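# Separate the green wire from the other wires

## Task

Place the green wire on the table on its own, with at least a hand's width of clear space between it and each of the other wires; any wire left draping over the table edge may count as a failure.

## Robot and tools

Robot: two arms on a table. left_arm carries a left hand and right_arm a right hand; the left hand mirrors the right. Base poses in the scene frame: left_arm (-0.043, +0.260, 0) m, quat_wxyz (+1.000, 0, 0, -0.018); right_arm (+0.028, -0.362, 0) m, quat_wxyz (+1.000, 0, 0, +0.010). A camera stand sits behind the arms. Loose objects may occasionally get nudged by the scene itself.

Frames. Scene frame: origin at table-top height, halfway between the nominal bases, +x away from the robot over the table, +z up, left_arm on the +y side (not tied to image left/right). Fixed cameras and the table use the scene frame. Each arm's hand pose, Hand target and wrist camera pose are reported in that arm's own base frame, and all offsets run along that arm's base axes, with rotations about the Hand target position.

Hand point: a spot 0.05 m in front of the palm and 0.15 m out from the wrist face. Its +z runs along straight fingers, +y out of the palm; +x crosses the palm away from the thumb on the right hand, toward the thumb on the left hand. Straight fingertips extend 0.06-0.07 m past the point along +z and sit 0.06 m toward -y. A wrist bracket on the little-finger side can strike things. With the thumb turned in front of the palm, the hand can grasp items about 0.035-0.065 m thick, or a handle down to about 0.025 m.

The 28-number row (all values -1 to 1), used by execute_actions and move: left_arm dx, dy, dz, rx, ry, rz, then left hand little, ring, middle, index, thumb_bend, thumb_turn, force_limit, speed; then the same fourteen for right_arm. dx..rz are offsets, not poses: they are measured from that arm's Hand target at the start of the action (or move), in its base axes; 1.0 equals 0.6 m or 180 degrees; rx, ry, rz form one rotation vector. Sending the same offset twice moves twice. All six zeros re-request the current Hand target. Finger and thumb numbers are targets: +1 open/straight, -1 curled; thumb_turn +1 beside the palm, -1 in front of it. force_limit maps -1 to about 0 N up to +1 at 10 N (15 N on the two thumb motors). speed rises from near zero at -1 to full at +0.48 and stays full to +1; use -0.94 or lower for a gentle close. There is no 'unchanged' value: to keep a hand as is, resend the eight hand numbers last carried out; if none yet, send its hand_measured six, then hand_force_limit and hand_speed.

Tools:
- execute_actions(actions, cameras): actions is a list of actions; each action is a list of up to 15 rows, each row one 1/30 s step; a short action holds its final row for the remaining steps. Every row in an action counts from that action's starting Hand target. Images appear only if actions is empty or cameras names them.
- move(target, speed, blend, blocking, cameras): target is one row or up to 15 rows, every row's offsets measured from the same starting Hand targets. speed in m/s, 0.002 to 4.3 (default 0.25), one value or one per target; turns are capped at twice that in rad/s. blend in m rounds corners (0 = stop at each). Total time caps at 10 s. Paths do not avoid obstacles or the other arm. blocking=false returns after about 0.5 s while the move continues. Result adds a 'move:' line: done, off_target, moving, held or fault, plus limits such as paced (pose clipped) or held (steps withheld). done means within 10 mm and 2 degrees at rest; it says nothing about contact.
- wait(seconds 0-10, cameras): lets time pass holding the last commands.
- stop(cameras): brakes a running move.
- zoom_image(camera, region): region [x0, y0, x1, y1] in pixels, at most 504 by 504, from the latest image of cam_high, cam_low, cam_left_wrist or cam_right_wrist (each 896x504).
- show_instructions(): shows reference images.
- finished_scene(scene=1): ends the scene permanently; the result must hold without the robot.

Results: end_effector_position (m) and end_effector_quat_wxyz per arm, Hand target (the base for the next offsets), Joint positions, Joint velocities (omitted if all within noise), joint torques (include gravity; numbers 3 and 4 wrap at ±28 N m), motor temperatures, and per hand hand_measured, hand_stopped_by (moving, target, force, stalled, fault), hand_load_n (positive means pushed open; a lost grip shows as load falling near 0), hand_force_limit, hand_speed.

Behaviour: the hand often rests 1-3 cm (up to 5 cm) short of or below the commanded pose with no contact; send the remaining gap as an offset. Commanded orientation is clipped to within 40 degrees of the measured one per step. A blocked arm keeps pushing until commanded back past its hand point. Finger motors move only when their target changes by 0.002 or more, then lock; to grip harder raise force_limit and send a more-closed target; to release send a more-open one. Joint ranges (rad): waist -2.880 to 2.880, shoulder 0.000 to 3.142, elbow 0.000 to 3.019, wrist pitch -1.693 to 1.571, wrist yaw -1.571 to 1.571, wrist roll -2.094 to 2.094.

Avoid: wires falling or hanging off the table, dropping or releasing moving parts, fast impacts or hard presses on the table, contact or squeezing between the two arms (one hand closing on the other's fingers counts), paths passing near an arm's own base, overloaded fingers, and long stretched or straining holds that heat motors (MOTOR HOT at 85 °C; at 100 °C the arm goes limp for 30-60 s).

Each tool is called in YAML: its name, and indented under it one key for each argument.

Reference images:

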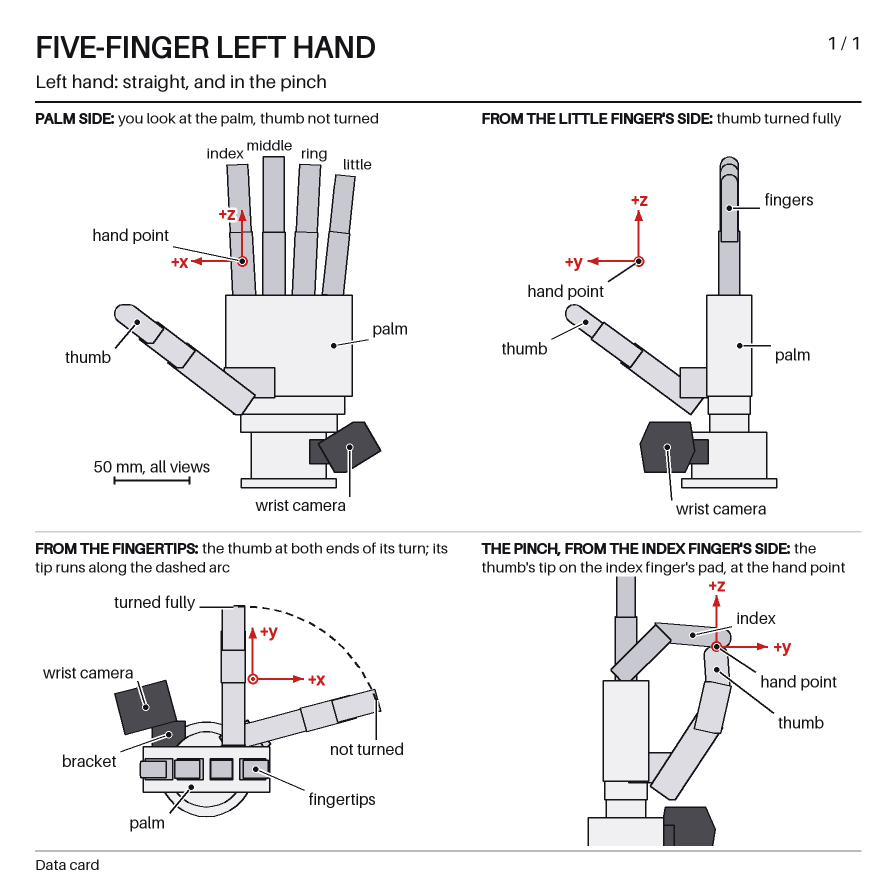

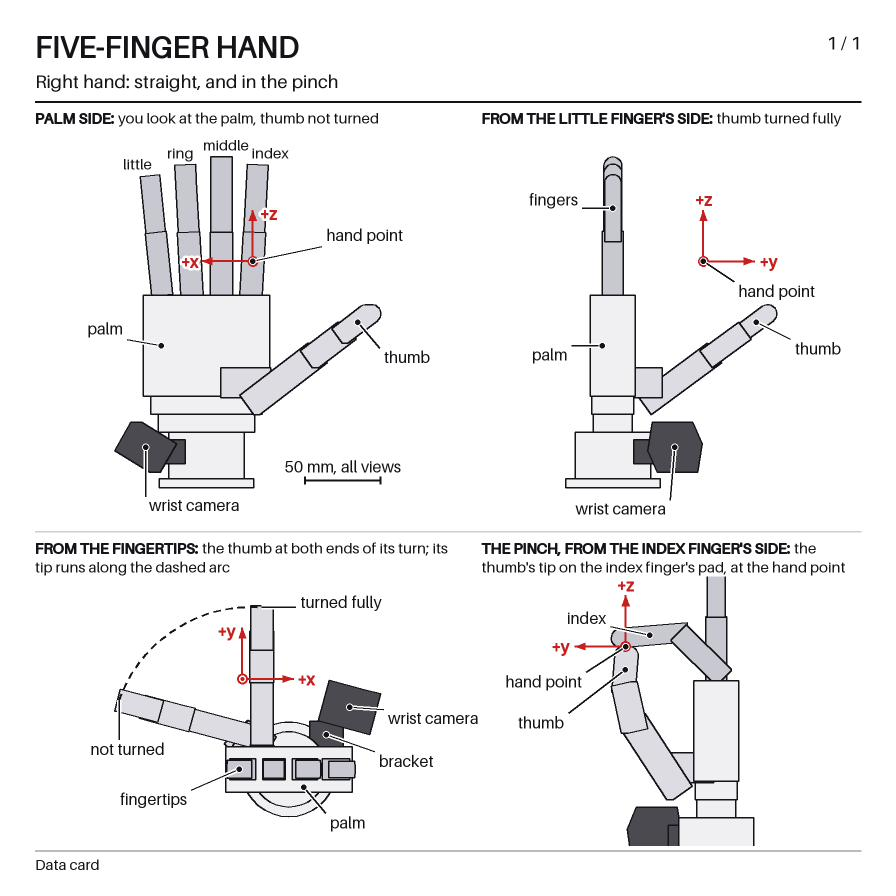

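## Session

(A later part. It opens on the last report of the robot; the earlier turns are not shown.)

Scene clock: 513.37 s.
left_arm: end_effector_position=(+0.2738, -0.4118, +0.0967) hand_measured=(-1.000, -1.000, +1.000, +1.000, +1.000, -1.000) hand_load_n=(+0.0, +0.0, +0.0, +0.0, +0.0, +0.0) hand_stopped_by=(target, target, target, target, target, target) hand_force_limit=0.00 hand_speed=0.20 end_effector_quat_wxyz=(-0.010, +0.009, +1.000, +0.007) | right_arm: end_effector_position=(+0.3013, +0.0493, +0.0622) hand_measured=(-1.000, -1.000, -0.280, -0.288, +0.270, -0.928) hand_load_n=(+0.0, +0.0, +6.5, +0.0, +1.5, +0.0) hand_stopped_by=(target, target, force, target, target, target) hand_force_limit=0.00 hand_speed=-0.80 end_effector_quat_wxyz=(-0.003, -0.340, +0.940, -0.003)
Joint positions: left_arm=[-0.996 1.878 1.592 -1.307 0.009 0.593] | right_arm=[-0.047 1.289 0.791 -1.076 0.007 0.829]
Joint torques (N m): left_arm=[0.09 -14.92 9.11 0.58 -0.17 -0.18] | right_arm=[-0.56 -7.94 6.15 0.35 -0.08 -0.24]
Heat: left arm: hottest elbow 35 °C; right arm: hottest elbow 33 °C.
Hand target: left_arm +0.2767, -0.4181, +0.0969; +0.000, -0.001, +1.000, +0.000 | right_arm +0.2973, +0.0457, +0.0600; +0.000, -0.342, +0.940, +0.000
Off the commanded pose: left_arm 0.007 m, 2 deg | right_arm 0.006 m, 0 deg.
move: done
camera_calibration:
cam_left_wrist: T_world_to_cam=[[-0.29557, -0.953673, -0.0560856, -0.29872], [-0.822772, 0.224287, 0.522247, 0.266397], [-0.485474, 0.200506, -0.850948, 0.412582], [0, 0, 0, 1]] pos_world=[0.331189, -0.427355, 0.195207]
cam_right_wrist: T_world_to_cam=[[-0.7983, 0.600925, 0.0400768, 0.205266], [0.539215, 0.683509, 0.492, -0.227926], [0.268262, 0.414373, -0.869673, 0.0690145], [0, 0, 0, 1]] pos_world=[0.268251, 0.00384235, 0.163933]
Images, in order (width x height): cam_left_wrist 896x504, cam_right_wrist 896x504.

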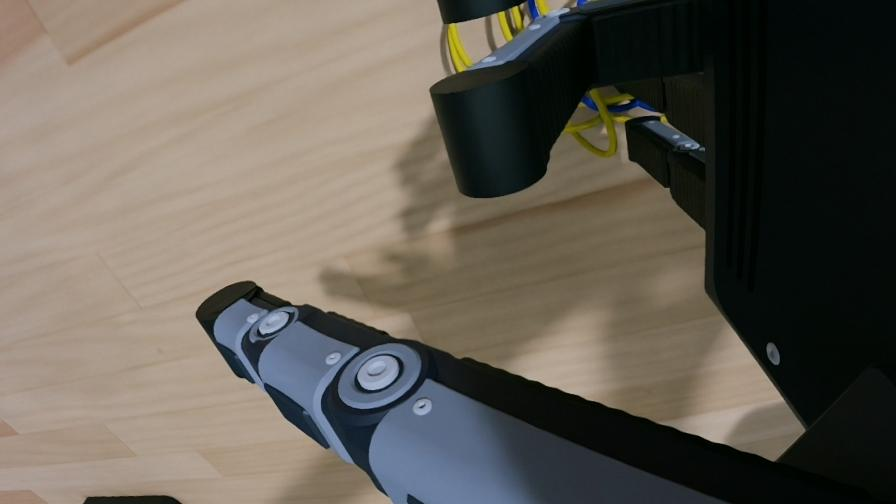

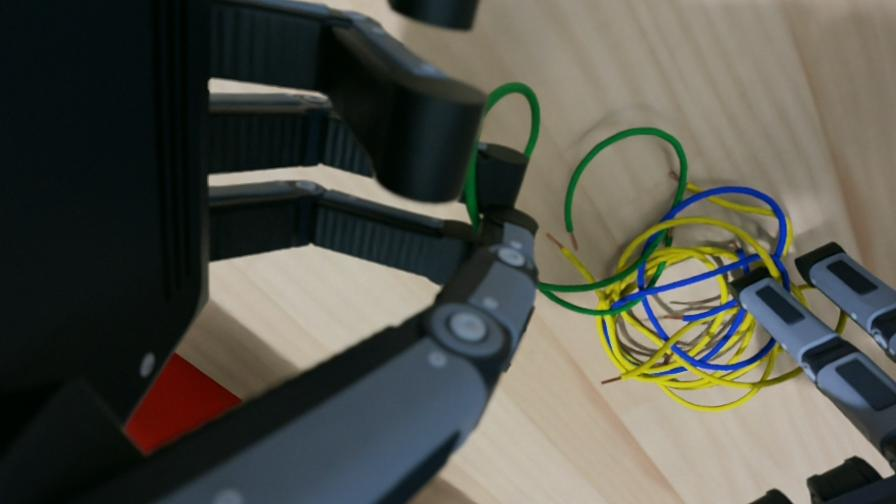

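move:
  target:
    - [0.0, 0.0, 0.05, 0, 0, 0, -1, -1, 1, 1, 1, -1, 0.0, 0.2, 0, 0, 0, 0, 0, 0, -1, -1, -0.282, -0.288, 0.268, -0.928, 0, -0.8]
    - [0.032, 0.033, 0.05, 0, 0, 0, -1, -1, 1, 1, 1, -1, 0.0, 0.2, 0, 0, 0, 0, 0, 0, -1, -1, -0.282, -0.288, 0.268, -0.928, 0, -0.8]
    - [0.032, 0.033, -0.04, 0, 0, 0, -1, -1, 1, 1, 1, -1, 0.0, 0.2, 0, 0, 0, 0, 0, 0, -1, -1, -0.282, -0.288, 0.268, -0.928, 0, -0.8]
  speed: 0.06
  cameras: ["cam_right_wrist", "cam_left_wrist"]

zoom_image:
  camera: "cam_right_wrist"
  region: [560, 120, 880, 440]

Scene clock: 525.70 s.
left_arm: end_effector_position=(+0.2886, -0.3961, +0.0863) hand_measured=(-1.000, -1.000, +1.000, +1.000, +1.000, -1.000) hand_load_n=(+0.0, +0.0, -2.5, +0.0, +0.0, +0.0) hand_stopped_by=(target, target, target, target, target, target) hand_force_limit=0.00 hand_speed=0.20 end_effector_quat_wxyz=(-0.007, -0.003, +1.000, +0.003) | right_arm: end_effector_position=(+0.3013, +0.0493, +0.0622) hand_measured=(-1.000, -1.000, -0.280, -0.288, +0.270, -0.928) hand_load_n=(+0.0, +0.0, +6.5, +0.0, +1.0, +0.0) hand_stopped_by=(target, target, force, target, target, target) hand_force_limit=0.00 hand_speed=-0.80 end_effector_quat_wxyz=(-0.003, -0.340, +0.940, -0.003)
Joint positions: left_arm=[-0.956 1.868 1.551 -1.267 0.007 0.608] | right_arm=[-0.047 1.289 0.791 -1.076 0.007 0.829]
Joint torques (N m): left_arm=[0.44 -13.68 7.56 1.54 -0.13 0.15] | right_arm=[-0.44 -8.06 6.13 0.17 -0.09 -0.23]
Heat: left arm: hottest elbow 35 °C; right arm: hottest elbow 33 °C.
Hand target: left_arm +0.2961, -0.3983, +0.0730; +0.000, -0.001, +1.000, +0.000 | right_arm +0.2973, +0.0457, +0.0600; +0.000, -0.342, +0.940, +0.000
Off the commanded pose: left_arm 0.015 m, 1 deg | right_arm 0.006 m, 0 deg.
move: off_target (left_arm)
camera_calibration:
cam_left_wrist: T_world_to_cam=[[-0.271599, -0.96103, -0.0515308, -0.29016], [-0.831181, 0.207238, 0.515937, 0.276695], [-0.485152, 0.18296, -0.855075, 0.401176], [0, 0, 0, 1]] pos_world=[0.345808, -0.409593, 0.185327]
cam_right_wrist: T_world_to_cam=[[-0.7983, 0.600925, 0.0400768, 0.205266], [0.539215, 0.683509, 0.492, -0.227926], [0.268262, 0.414373, -0.869673, 0.0690145], [0, 0, 0, 1]] pos_world=[0.268251, 0.00384235, 0.163933]
Images, in order (width x height): cam_left_wrist 896x504, cam_right_wrist 896x504.

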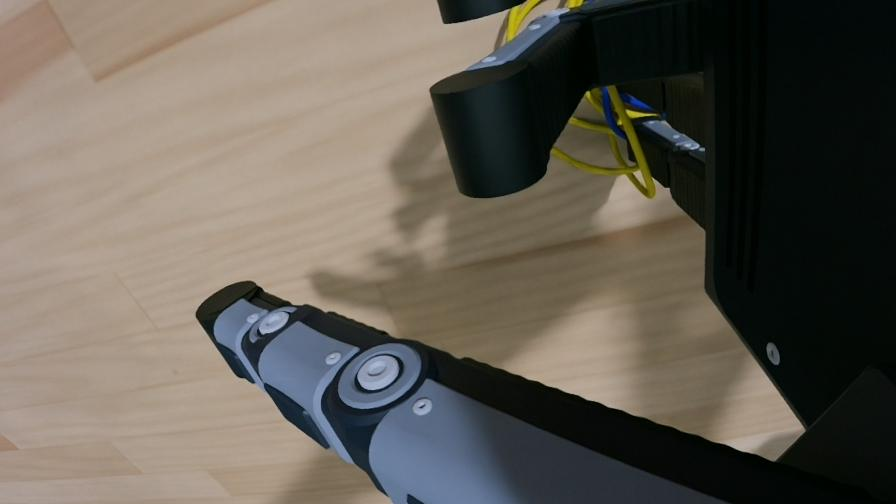

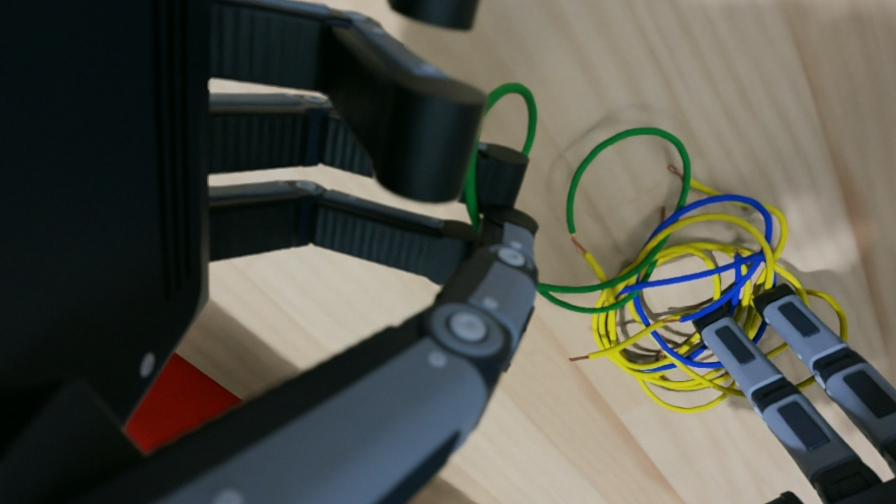

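Scaled by 1.575 from the camera's 896x504 image, which has a finer 1280x720 frame.

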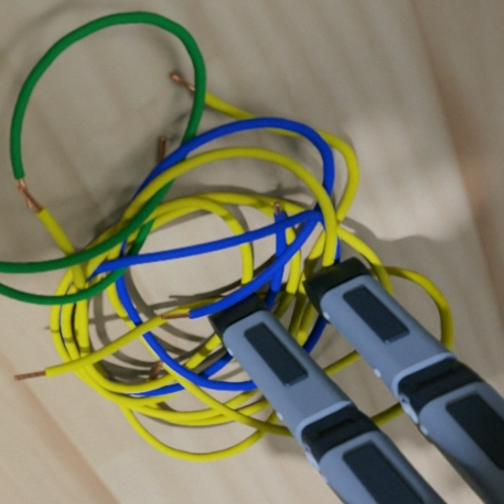

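move:
  target: [0, 0, 0, 0, 0, 0, -1, -1, 1, 1, 1, -1, 0.0, 0.2, 0.0, -0.1, 0, 0, 0, 0, -1, -1, -0.282, -0.288, 0.268, -0.928, 0, -0.8]
  speed: 0.04
  cameras: ["cam_right_wrist", "cam_left_wrist"]

zoom_image:
  camera: "cam_right_wrist"
  region: [460, 60, 896, 460]

Scene clock: 532.30 s.
left_arm: end_effector_position=(+0.2888, -0.3965, +0.0862) hand_measured=(-1.000, -1.000, +1.000, +1.000, +1.000, -1.000) hand_load_n=(+0.0, +0.0, -2.5, +0.0, +0.0, +0.0) hand_stopped_by=(target, target, target, target, target, target) hand_force_limit=0.00 hand_speed=0.20 end_effector_quat_wxyz=(-0.006, -0.003, +1.000, +0.003) | right_arm: end_effector_position=(+0.2934, -0.0064, +0.0630) hand_measured=(-1.000, -1.000, -0.280, -0.288, +0.270, -0.928) hand_load_n=(+0.0, +0.0, +6.5, +0.5, +1.0, +0.0) hand_stopped_by=(target, target, force, target, target, target) hand_force_limit=0.00 hand_speed=-0.80 end_effector_quat_wxyz=(+0.000, -0.340, +0.940, +0.003)
Joint positions: left_arm=[-0.956 1.868 1.551 -1.266 0.007 0.608] | right_arm=[-0.233 1.289 0.791 -1.076 -0.006 0.644]
Joint velocities: left_arm=[within noise] | right_arm=[-0.005 0.005 -0.017 0.002 -0.154 -0.007]
Joint torques (N m): left_arm=[0.44 -13.63 7.57 1.44 -0.13 0.15] | right_arm=[-1.26 -5.89 7.76 0.25 -0.06 -0.28]
Heat: left arm: hottest elbow 35 °C; right arm: hottest elbow 33 °C.
Hand target: left_arm +0.2961, -0.3983, +0.0730; +0.000, -0.001, +1.000, +0.000 | right_arm +0.2973, -0.0143, +0.0600; +0.000, -0.342, +0.940, +0.000
Off the commanded pose: left_arm 0.015 m, 1 deg | right_arm 0.009 m, 0 deg.
move: off_target (left_arm)
camera_calibration:
cam_left_wrist: T_world_to_cam=[[-0.271528, -0.961101, -0.0505707, -0.290624], [-0.831651, 0.207862, 0.514927, 0.277526], [-0.484385, 0.181874, -0.855741, 0.400743], [0, 0, 0, 1]] pos_world=[0.346006, -0.40989, 0.18533]
cam_right_wrist: T_world_to_cam=[[-0.798492, 0.600222, 0.046295, 0.232035], [0.538235, 0.677349, 0.5015, -0.186338], [0.269653, 0.425361, -0.863918, 0.0942703], [0, 0, 0, 1]] pos_world=[0.260151, -0.0531554, 0.164148]
Images, in order (width x height): cam_left_wrist 896x504, cam_right_wrist 896x504.

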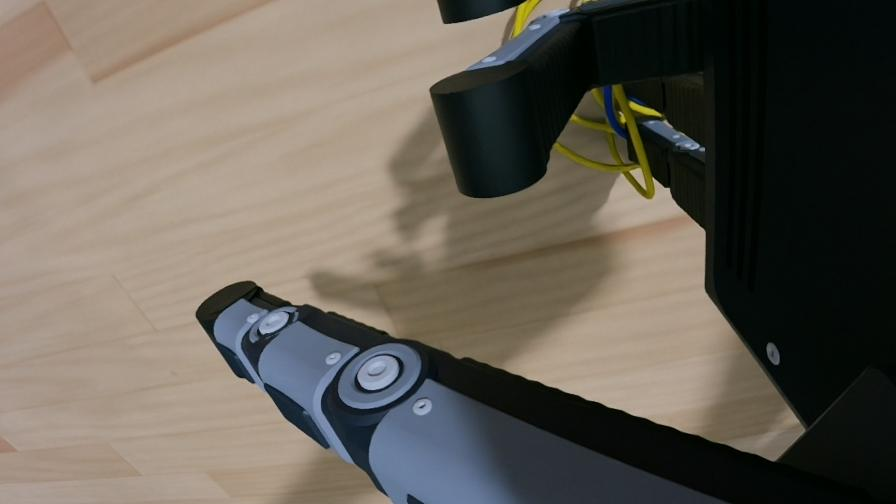

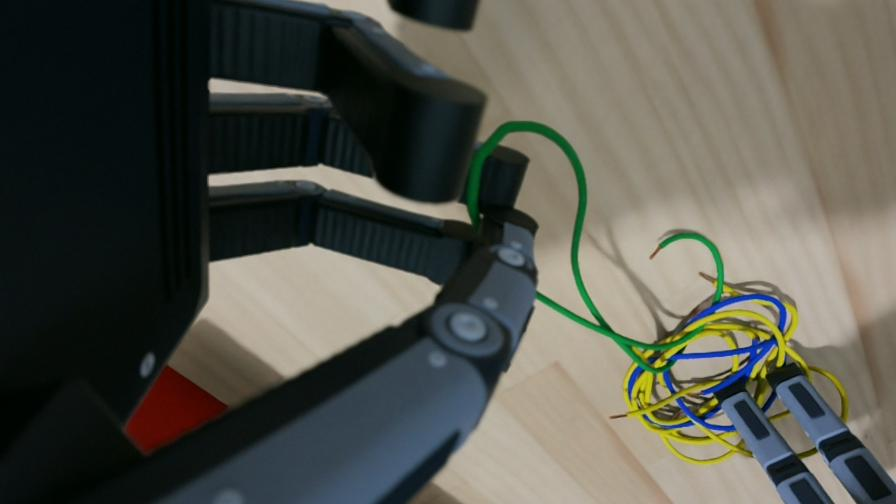

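Scaled by 1.156 from the camera's 896x504 image, which has a finer 1280x720 frame.

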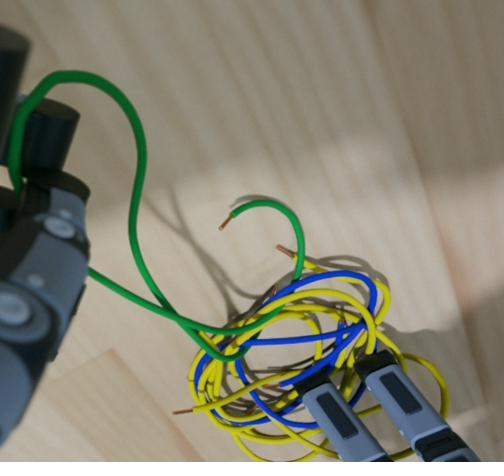

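move:
  target: [0, 0, 0, 0, 0, 0, -1, -1, 1, 1, 1, -1, 0.0, 0.2, 0.0, -0.117, 0, 0, 0, 0, -1, -1, -0.282, -0.288, 0.268, -0.928, 0, -0.8]
  speed: 0.04
  cameras: ["cam_right_wrist"]

zoom_image:
  camera: "cam_right_wrist"
  region: [460, 60, 896, 504]

Scene clock: 537.40 s.
left_arm: end_effector_position=(+0.2888, -0.3965, +0.0862) hand_measured=(-1.000, -1.000, +1.000, +1.000, +1.000, -1.000) hand_load_n=(+0.0, +0.0, -2.5, +0.0, +0.0, +0.0) hand_stopped_by=(target, target, target, target, target, target) hand_force_limit=0.00 hand_speed=0.20 end_effector_quat_wxyz=(-0.006, -0.003, +1.000, +0.003) | right_arm: end_effector_position=(+0.2767, -0.0674, +0.0528) hand_measured=(-1.000, -1.000, -0.280, -0.288, +0.270, -0.928) hand_load_n=(+0.0, +0.0, +6.5, +0.5, +1.5, +0.0) hand_stopped_by=(target, target, force, target, target, target) hand_force_limit=0.00 hand_speed=-0.80 end_effector_quat_wxyz=(-0.014, -0.340, +0.940, +0.018)
Joint positions: left_arm=[-0.956 1.868 1.551 -1.266 0.007 0.608] | right_arm=[-0.431 1.349 0.81 -1.076 -0.006 0.446]
Joint torques (N m): left_arm=[0.5 -13.63 7.57 1.46 -0.13 0.15] | right_arm=[-0.56 -7.12 10.82 0.64 -0.05 -0.25]
Heat: left arm: hottest elbow 34 °C; right arm: hottest elbow 33 °C.
Hand target: left_arm +0.2961, -0.3983, +0.0730; +0.000, -0.001, +1.000, +0.000 | right_arm +0.2972, -0.0844, +0.0600; +0.000, -0.342, +0.940, +0.000
Off the commanded pose: left_arm 0.015 m, 1 deg | right_arm 0.028 m, 3 deg.
move: off_target (left_arm, right_arm)
camera_calibration:
cam_right_wrist: T_world_to_cam=[[-0.795721, 0.599473, 0.0863697, 0.252789], [0.556958, 0.668227, 0.493224, -0.136303], [0.23796, 0.440574, -0.865604, 0.125731], [0, 0, 0, 1]] pos_world=[0.247146, -0.115853, 0.154228]
Images, in order (width x height): cam_right_wrist 896x504.

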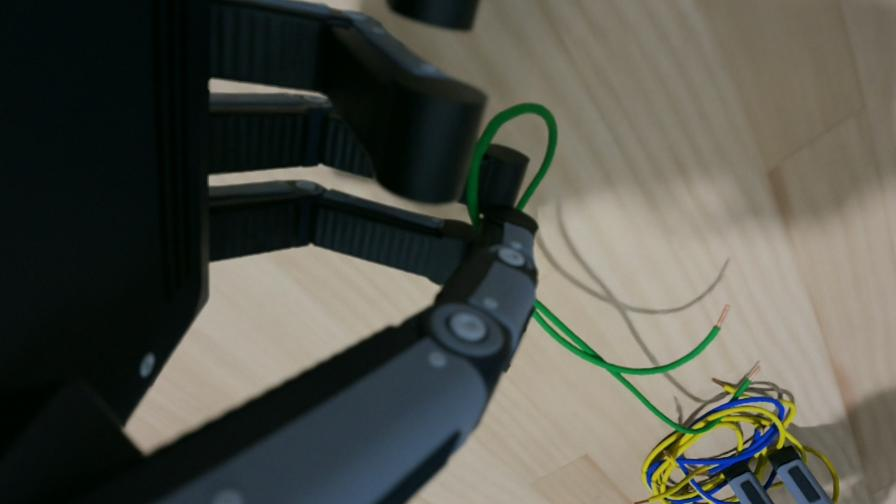

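Scaled by 1.135 from the camera's 896x504 image, which has a finer 1280x720 frame.

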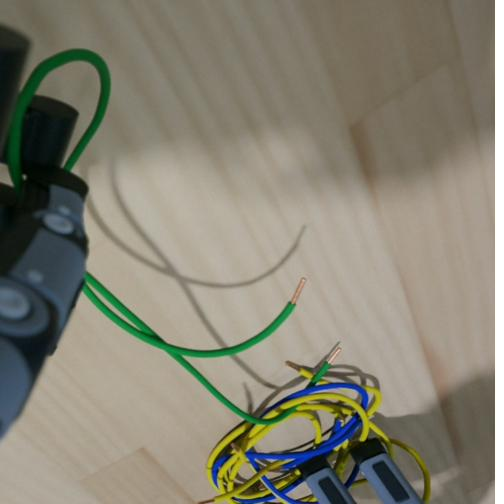

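move:
  target: [0, 0, 0, 0, 0, 0, -1, -1, 1, 1, 1, -1, 0.0, 0.2, 0.0, -0.1, 0.05, 0, 0, 0, -1, -1, -0.282, -0.288, 0.268, -0.928, 0, -0.8]
  speed: 0.05
  cameras: ["cam_right_wrist", "cam_high"]

zoom_image:
  camera: "cam_right_wrist"
  region: [460, 60, 896, 504]

Scene clock: 544.57 s.
left_arm: end_effector_position=(+0.2888, -0.3965, +0.0862) hand_measured=(-1.000, -1.000, +1.000, +1.000, +1.000, -1.000) hand_load_n=(+0.0, +0.0, -2.5, +0.0, +0.0, +0.0) hand_stopped_by=(target, target, target, target, target, target) hand_force_limit=0.00 hand_speed=0.20 end_effector_quat_wxyz=(-0.006, -0.003, +1.000, +0.003) | right_arm: end_effector_position=(+0.2841, -0.1282, +0.0817) hand_measured=(-1.000, -1.000, -0.280, -0.288, +0.270, -0.928) hand_load_n=(+0.0, +0.5, +6.5, +0.0, +1.5, +0.0) hand_stopped_by=(target, target, force, target, target, target) hand_force_limit=0.00 hand_speed=-0.80 end_effector_quat_wxyz=(-0.006, -0.340, +0.940, +0.011)
Joint positions: left_arm=[-0.956 1.868 1.551 -1.266 0.007 0.608] | right_arm=[-0.577 1.387 0.935 -1.143 -0.004 0.3]
Joint torques (N m): left_arm=[0.5 -13.68 7.57 1.46 -0.13 0.15] | right_arm=[-0.56 -7.65 11.18 -0.47 0.01 -0.25]
Heat: left arm: hottest elbow 34 °C; right arm: hottest elbow 34 °C.
Hand target: left_arm +0.2961, -0.3983, +0.0730; +0.000, -0.001, +1.000, +0.000 | right_arm +0.2973, -0.1445, +0.0901; +0.000, -0.342, +0.940, +0.000
Off the commanded pose: left_arm 0.015 m, 1 deg | right_arm 0.022 m, 1 deg.
move: off_target (left_arm, right_arm)
camera_calibration:
cam_right_wrist: T_world_to_cam=[[-0.79701, 0.600329, 0.0661827, 0.294814], [0.547277, 0.671502, 0.499572, -0.111403], [0.255466, 0.434384, -0.86374, 0.169842], [0, 0, 0, 1]] pos_world=[0.252549, -0.175955, 0.182842]
Images, in order (width x height): cam_high 896x504, cam_right_wrist 896x504.

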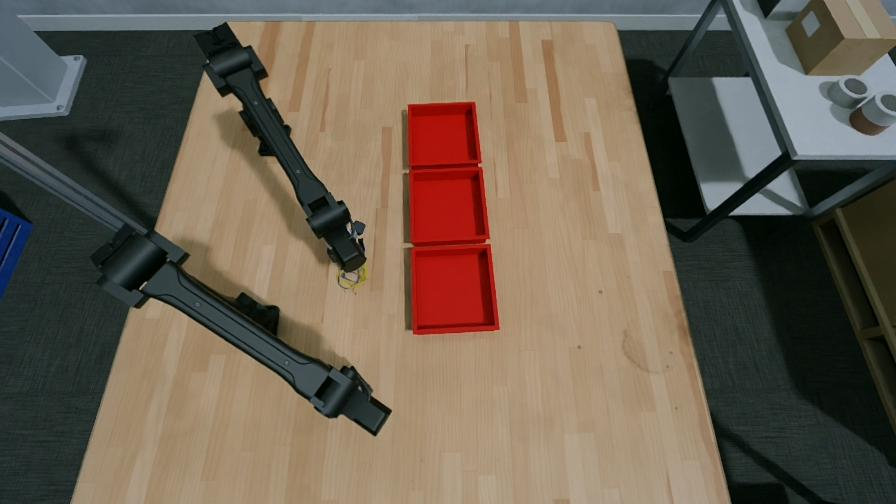

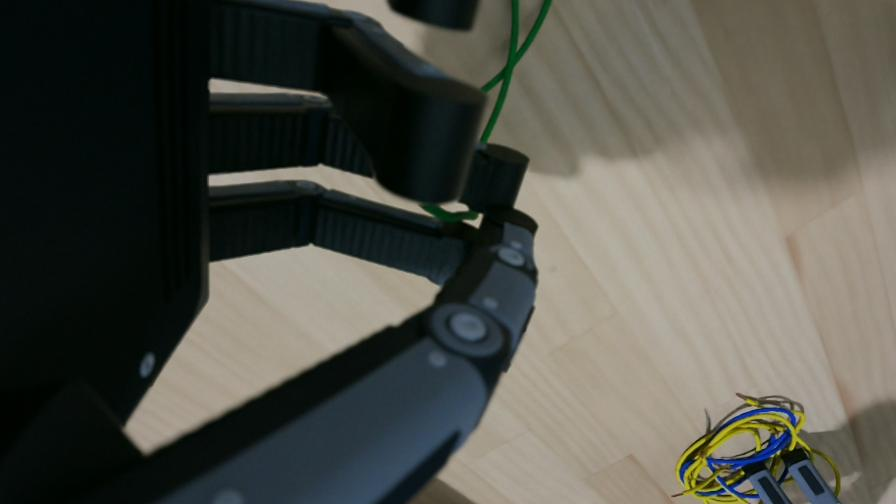

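Scaled by 1.135 from the camera's 896x504 image, which has a finer 1280x720 frame.

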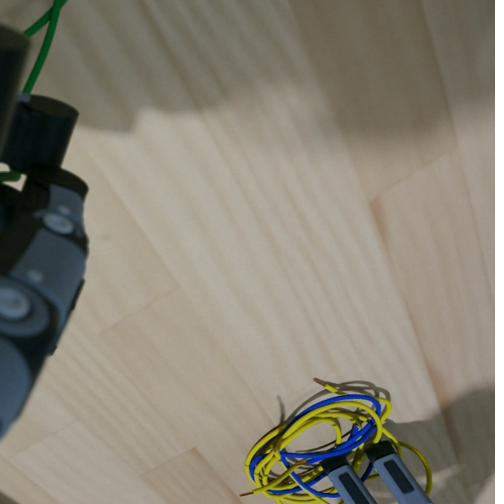

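move:
  target: [0, 0, 0.167, 0, 0, 0, -1, -1, 1, 1, 1, -1, 0.0, 0.2, 0.0165, -0.166, 0.03, 0, 0, 0, -1, -1, -0.282, -0.288, 0.268, -0.928, 0, -0.8]
  speed: 0.08
  cameras: ["all"]

zoom_image:
  camera: "cam_high"
  region: [260, 220, 460, 480]

Scene clock: 553.70 s.
left_arm: end_effector_position=(+0.2827, -0.3874, +0.1484) hand_measured=(-1.000, -1.000, +1.000, +1.000, +1.000, -1.000) hand_load_n=(+0.0, +0.0, +0.5, +0.0, -0.5, +0.0) hand_stopped_by=(target, target, target, target, target, target) hand_force_limit=0.00 hand_speed=0.20 end_effector_quat_wxyz=(-0.023, -0.004, +0.999, +0.026) | right_arm: end_effector_position=(+0.2978, -0.2249, +0.1017) hand_measured=(-1.000, -1.000, -0.280, -0.288, +0.270, -0.928) hand_load_n=(+0.0, +0.0, +6.5, +0.0, +1.0, +0.0) hand_stopped_by=(target, target, force, target, target, target) hand_force_limit=0.00 hand_speed=-0.80 end_effector_quat_wxyz=(-0.003, -0.340, +0.940, +0.012)
Joint positions: left_arm=[-0.956 1.842 1.669 -1.467 0.007 0.608] | right_arm=[-0.751 1.542 1.159 -1.211 -0.006 0.127]
Joint torques (N m): left_arm=[0.44 -16.32 13.03 -0.18 -0.15 0.14] | right_arm=[-0.73 -10.81 11.6 -0.28 -0.04 -0.2]
Heat: left arm: hottest elbow 34 °C; right arm: hottest elbow 35 °C.
Hand target: left_arm +0.2960, -0.3983, +0.1730; +0.000, -0.001, +1.000, +0.000 | right_arm +0.3072, -0.2441, +0.1080; +0.000, -0.342, +0.940, +0.000
Off the commanded pose: left_arm 0.030 m, 4 deg | right_arm 0.022 m, 1 deg.
move: off_target (left_arm, right_arm)
camera_calibration:
cam_left_wrist: T_world_to_cam=[[-0.273388, -0.958017, -0.0863904, -0.273424], [-0.814149, 0.182628, 0.551188, 0.218368], [-0.51227, 0.221023, -0.829897, 0.468596], [0, 0, 0, 1]] pos_world=[0.343081, -0.405395, 0.244903]
cam_right_wrist: T_world_to_cam=[[-0.796971, 0.600649, 0.0637014, 0.36277], [0.545019, 0.669654, 0.504498, -0.0641353], [0.260368, 0.436789, -0.86106, 0.224378], [0, 0, 0, 1]] pos_world=[0.265651, -0.272955, 0.20245]

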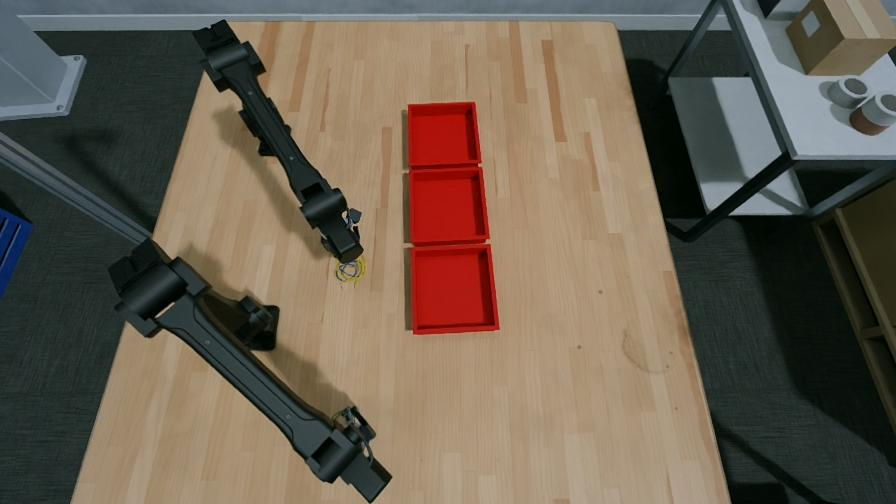

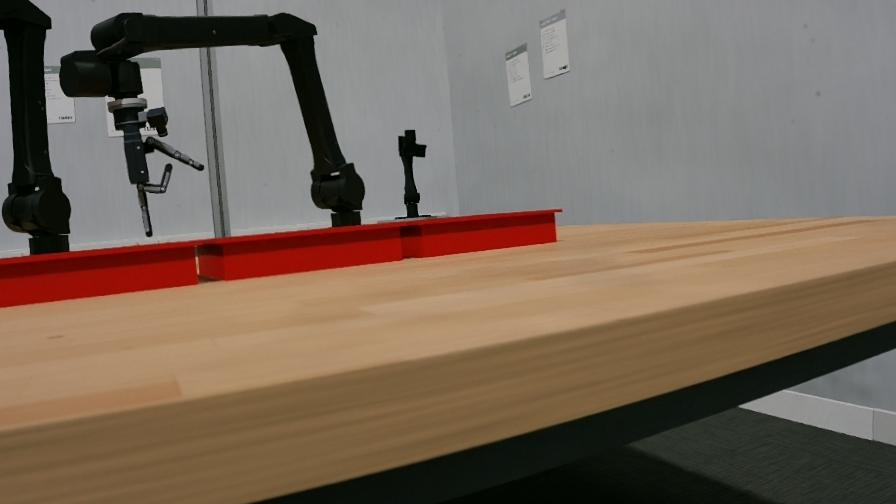

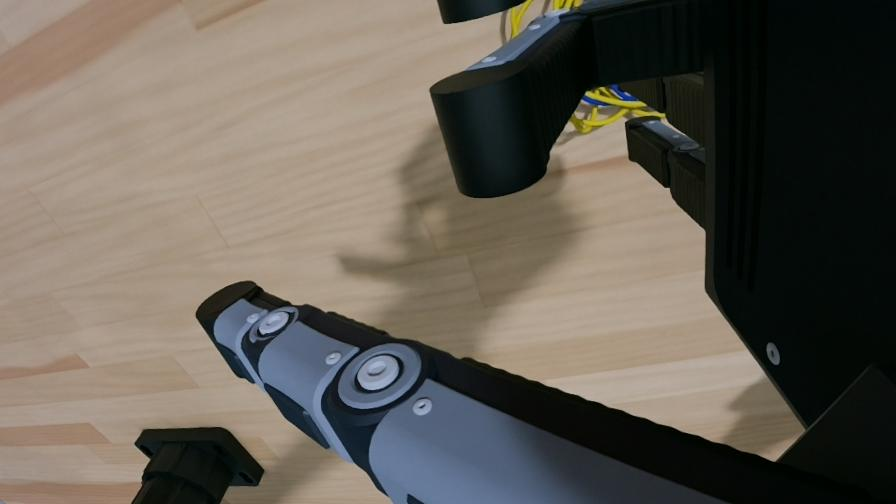

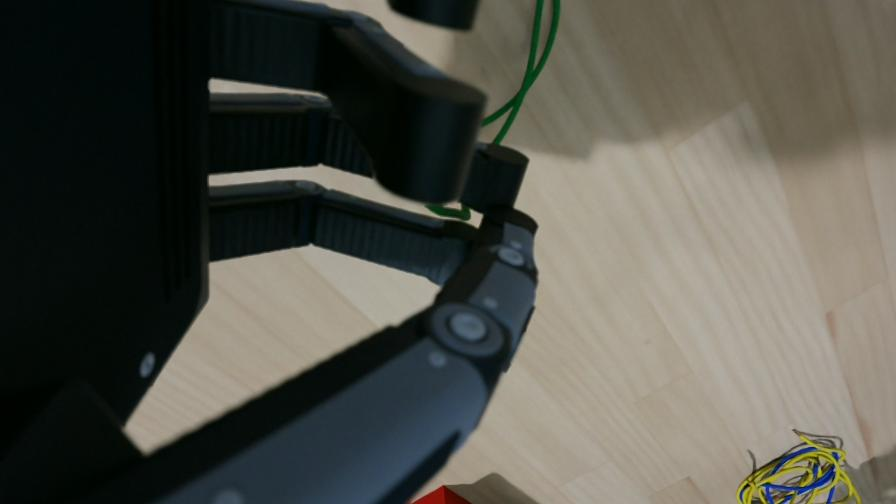

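Scaled by 1.938 from the camera's 896x504 image, which has a finer 1280x720 frame.

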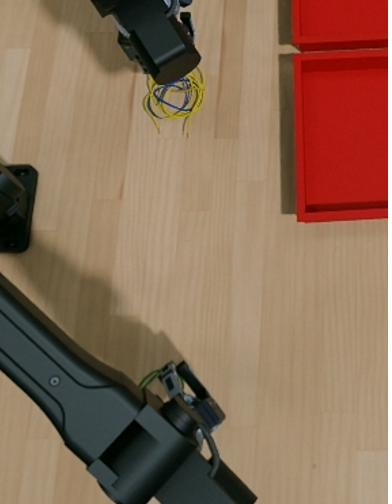

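move:
  target: [0, 0.1, 0.08, 0, 0, 0, -1, -1, 1, 1, 1, -1, 0.0, 0.2, 0, 0, -0.115, 0, 0, 0, -1, -1, -0.282, -0.288, 0.268, -0.928, 0, -0.8]
  speed: 0.05
  cameras: ["all"]

zoom_image:
  camera: "cam_high"
  region: [260, 220, 460, 480]

Scene clock: 560.87 s.
left_arm: end_effector_position=(+0.2906, -0.3430, +0.2097) hand_measured=(-1.000, -1.000, +1.000, +1.000, +1.000, -1.000) hand_load_n=(+0.0, +0.0, +0.0, +0.0, +0.0, +0.0) hand_stopped_by=(target, target, target, target, target, target) hand_force_limit=0.00 hand_speed=0.20 end_effector_quat_wxyz=(-0.011, -0.008, +1.000, +0.008) | right_arm: end_effector_position=(+0.3154, -0.2413, +0.0541) hand_measured=(-1.000, -1.000, -0.280, -0.288, +0.270, -0.928) hand_load_n=(+0.0, +0.0, +6.5, +0.0, +1.5, +0.0) hand_stopped_by=(target, target, force, target, target, target) hand_force_limit=0.00 hand_speed=-0.80 end_effector_quat_wxyz=(+0.007, -0.340, +0.940, -0.008)
Joint positions: left_arm=[-0.892 1.71 1.657 -1.545 0.007 0.663] | right_arm=[-0.751 1.623 1.127 -1.053 -0.006 0.127]
Joint torques (N m): left_arm=[0.79 -15.03 9.33 -0.12 -0.13 0.19] | right_arm=[-0.26 -10.11 6.04 0.51 -0.02 -0.25]
Heat: left arm: hottest elbow 35 °C; right arm: hottest elbow 36 °C.
Hand target: left_arm +0.2960, -0.3383, +0.2210; +0.000, -0.001, +1.000, +0.000 | right_arm +0.3071, -0.2440, +0.0390; +0.000, -0.342, +0.940, +0.000
Off the commanded pose: left_arm 0.013 m, 2 deg | right_arm 0.017 m, 1 deg.
move: off_target (left_arm, right_arm)
camera_calibration:
cam_left_wrist: T_world_to_cam=[[-0.263889, -0.962778, -0.058492, -0.233635], [-0.828402, 0.19516, 0.525036, 0.196889], [-0.494078, 0.187006, -0.849068, 0.50071], [0, 0, 0, 1]] pos_world=[0.348839, -0.356999, 0.308097]
cam_right_wrist: T_world_to_cam=[[-0.798311, 0.601935, 0.0193201, 0.392862], [0.528607, 0.684967, 0.501393, -0.0296827], [0.288573, 0.410481, -0.865004, 0.171052], [0, 0, 0, 1]] pos_world=[0.279956, -0.286359, 0.155253]

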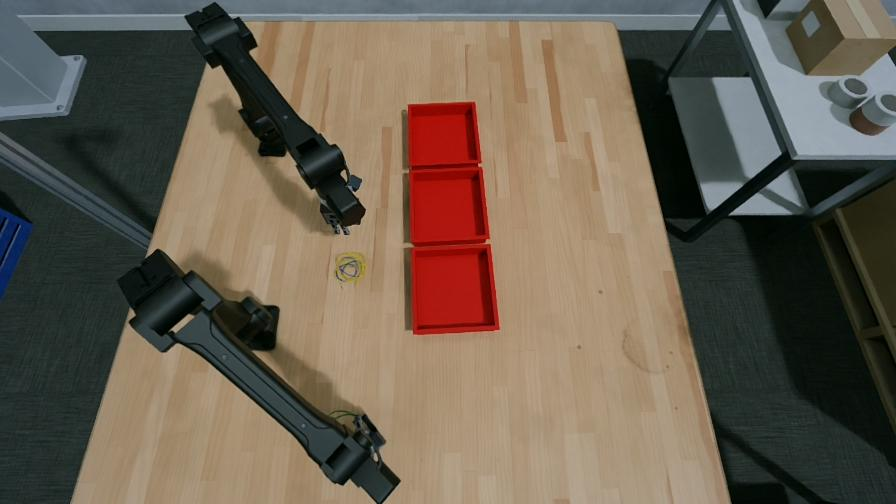

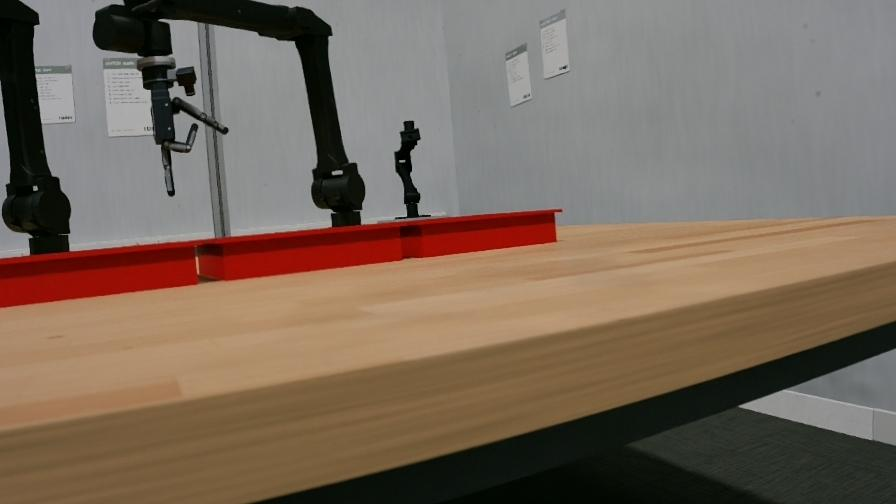

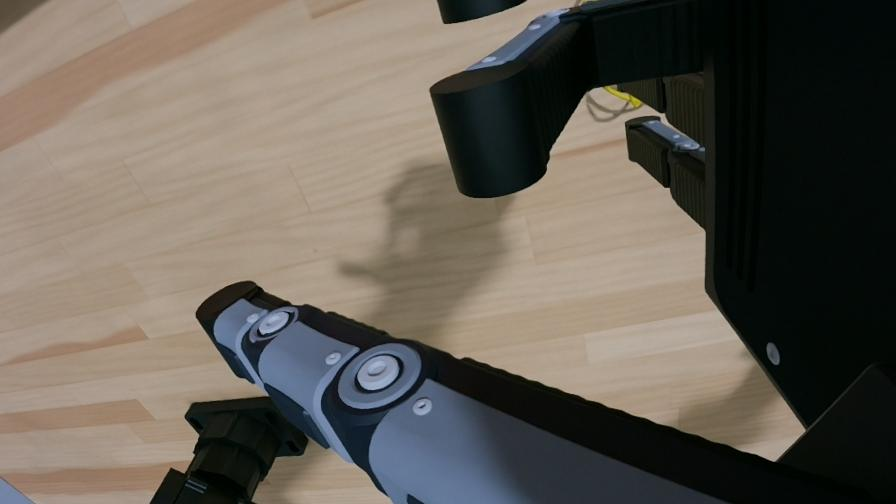

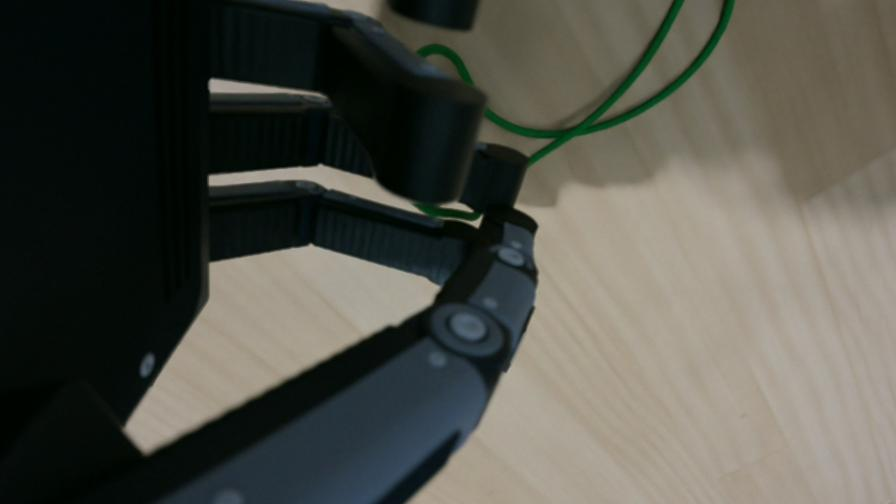

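Scaled by 1.938 from the camera's 896x504 image, which has a finer 1280x720 frame.

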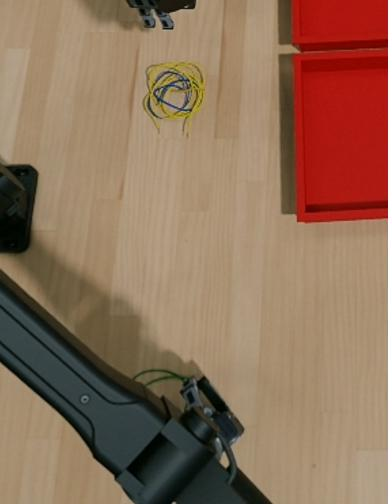

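move:
  target:
    - [0, 0, 0.0, 0, 0, 0, -1, -1, 1, 1, 1, -1, 0.0, 0.2, 0, 0, -0.02, 0, 0, 0, -1, -1, -0.282, -0.288, 0.268, -0.928, 0, -0.8]
    - [0, 0, 0.0, 0, 0, 0, -1, -1, 1, 1, 1, -1, 0.0, 0.2, 0, 0, -0.02, 0, 0, 0, -1, -1, -0.282, -0.288, 1.0, -0.928, 0, -0.6]
  speed: 0.05
  cameras: ["cam_high", "cam_right_wrist"]

zoom_image:
  camera: "cam_right_wrist"
  region: [300, 0, 760, 300]

Scene clock: 572.97 s.
left_arm: end_effector_position=(+0.2906, -0.3430, +0.2097) hand_measured=(-1.000, -1.000, +1.000, +1.000, +1.000, -1.000) hand_load_n=(+0.0, +0.0, +0.0, +0.0, +0.0, +0.0) hand_stopped_by=(target, target, target, target, target, target) hand_force_limit=0.00 hand_speed=0.20 end_effector_quat_wxyz=(-0.011, -0.008, +1.000, +0.008) | right_arm: end_effector_position=(+0.3159, -0.2418, +0.0422) hand_measured=(-1.000, -1.000, -0.282, -0.288, +1.000, -0.928) hand_load_n=(+0.0, +0.0, +0.0, +0.0, +0.0, +0.0) hand_stopped_by=(target, target, force, target, target, target) hand_force_limit=0.00 hand_speed=-0.60 end_effector_quat_wxyz=(+0.008, -0.340, +0.940, -0.009)
Joint positions: left_arm=[-0.892 1.71 1.657 -1.545 0.007 0.663] | right_arm=[-0.751 1.64 1.112 -1.021 -0.006 0.127]
Joint torques (N m): left_arm=[0.73 -15.03 9.33 -0.12 -0.13 0.17] | right_arm=[-0.67 -11.93 5.91 0.54 -0.04 -0.22]
Heat: left arm: hottest elbow 34 °C; right arm: hottest elbow 35 °C.
Hand target: left_arm +0.2960, -0.3383, +0.2210; +0.000, -0.001, +1.000, +0.000 | right_arm +0.3071, -0.2440, +0.0269; +0.000, -0.342, +0.940, +0.000
Off the commanded pose: left_arm 0.013 m, 2 deg | right_arm 0.018 m, 1 deg.
move: off_target (left_arm, right_arm); target 2's new numbers were sent with right_arm's hand 0.018 m and 1 deg from that target
camera_calibration:
cam_right_wrist: T_world_to_cam=[[-0.798331, 0.60194, 0.018342, 0.393741], [0.528252, 0.685327, 0.501276, -0.0234524], [0.289168, 0.409873, -0.865093, 0.160351], [0, 0, 0, 1]] pos_world=[0.280356, -0.28666, 0.143253]
Images, in order (width x height): cam_high 896x504, cam_right_wrist 896x504.

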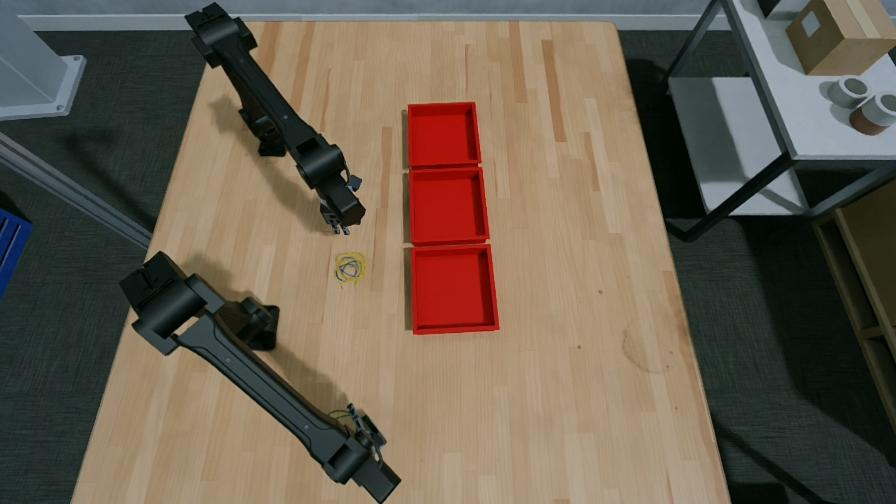

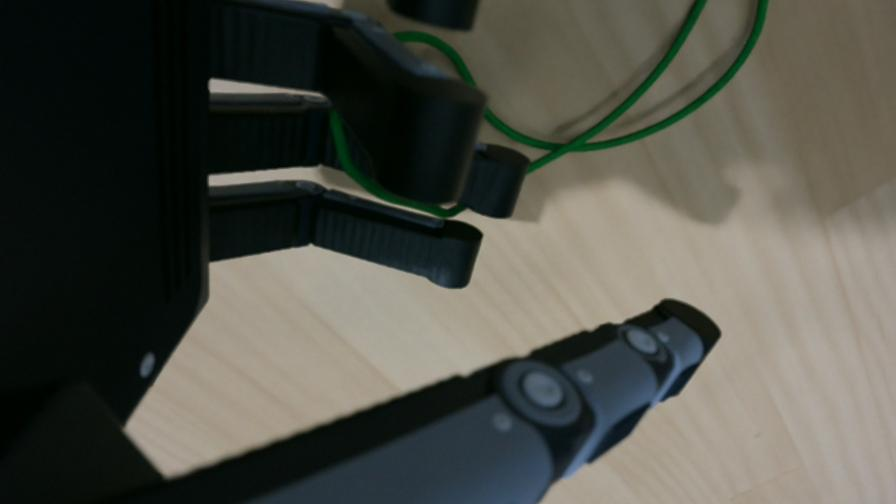

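Scaled by 1.096 from the camera's 896x504 image, which has a finer 1280x720 frame.

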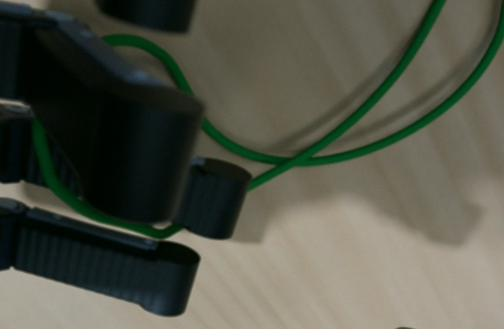

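move:
  target:
    - [0, 0, 0.0, 0, 0, 0, -1, -1, 1, 1, 1, -1, 0.0, 0.2, 0, 0, 0.06, 0, 0, 0, -1, -1, -0.282, -0.288, 1.0, -0.928, 0, -0.6]
    - [0, 0, 0.0, 0, 0, 0, -1, -1, 1, 1, 1, -1, 0.0, 0.2, 0, 0, 0.06, 0, 0, 0, -1, -1, 0.4, 0.4, 1.0, -0.928, 0, -0.5]
  speed: 0.05
  cameras: ["cam_right_wrist"]

Scene clock: 580.93 s.
left_arm: end_effector_position=(+0.2906, -0.3430, +0.2097) hand_measured=(-1.000, -1.000, +1.000, +1.000, +1.000, -1.000) hand_load_n=(+0.0, +0.0, +0.0, +0.0, +0.0, +0.0) hand_stopped_by=(target, target, target, target, target, target) hand_force_limit=0.00 hand_speed=0.20 end_effector_quat_wxyz=(-0.011, -0.008, +1.000, +0.008) | right_arm: end_effector_position=(+0.3001, -0.2276, +0.0611) hand_measured=(-1.000, -1.000, +0.400, +0.400, +1.000, -0.928) hand_load_n=(+0.0, +0.0, +0.0, +0.0, +0.0, +0.0) hand_stopped_by=(target, target, target, target, target, target) hand_force_limit=0.00 hand_speed=-0.50 end_effector_quat_wxyz=(-0.004, -0.343, +0.939, +0.015)
Joint positions: left_arm=[-0.892 1.71 1.657 -1.545 0.007 0.663] | right_arm=[-0.752 1.603 1.113 -1.111 -0.007 0.119]
Joint torques (N m): left_arm=[0.73 -15.09 9.33 -0.12 -0.14 0.17] | right_arm=[-0.67 -11.99 9.37 0.13 0.11 -0.26]
Heat: left arm: hottest elbow 34 °C; right arm: hottest elbow 35 °C.
Hand target: left_arm +0.2960, -0.3383, +0.2210; +0.000, -0.001, +1.000, +0.000 | right_arm +0.3071, -0.2440, +0.0629; +0.000, -0.342, +0.940, +0.000
Off the commanded pose: left_arm 0.013 m, 2 deg | right_arm 0.018 m, 2 deg.
move: off_target (left_arm, right_arm); target 2's new numbers were sent with right_arm's hand 0.018 m and 2 deg from that target
camera_calibration:
cam_right_wrist: T_world_to_cam=[[-0.80079, 0.594784, 0.0704878, 0.368218], [0.542446, 0.670311, 0.506395, -0.0422118], [0.253947, 0.443752, -0.859416, 0.193424], [0, 0, 0, 1]] pos_world=[0.268643, -0.276547, 0.161653]
Images, in order (width x height): cam_right_wrist 896x504.

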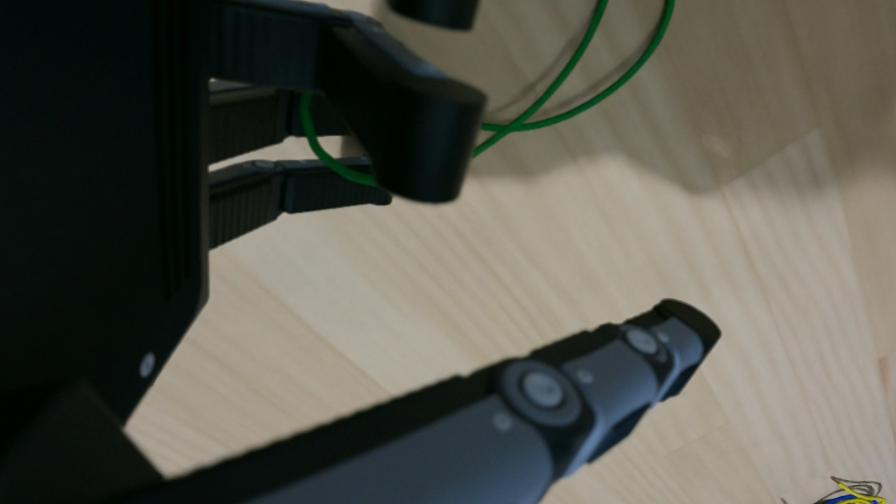

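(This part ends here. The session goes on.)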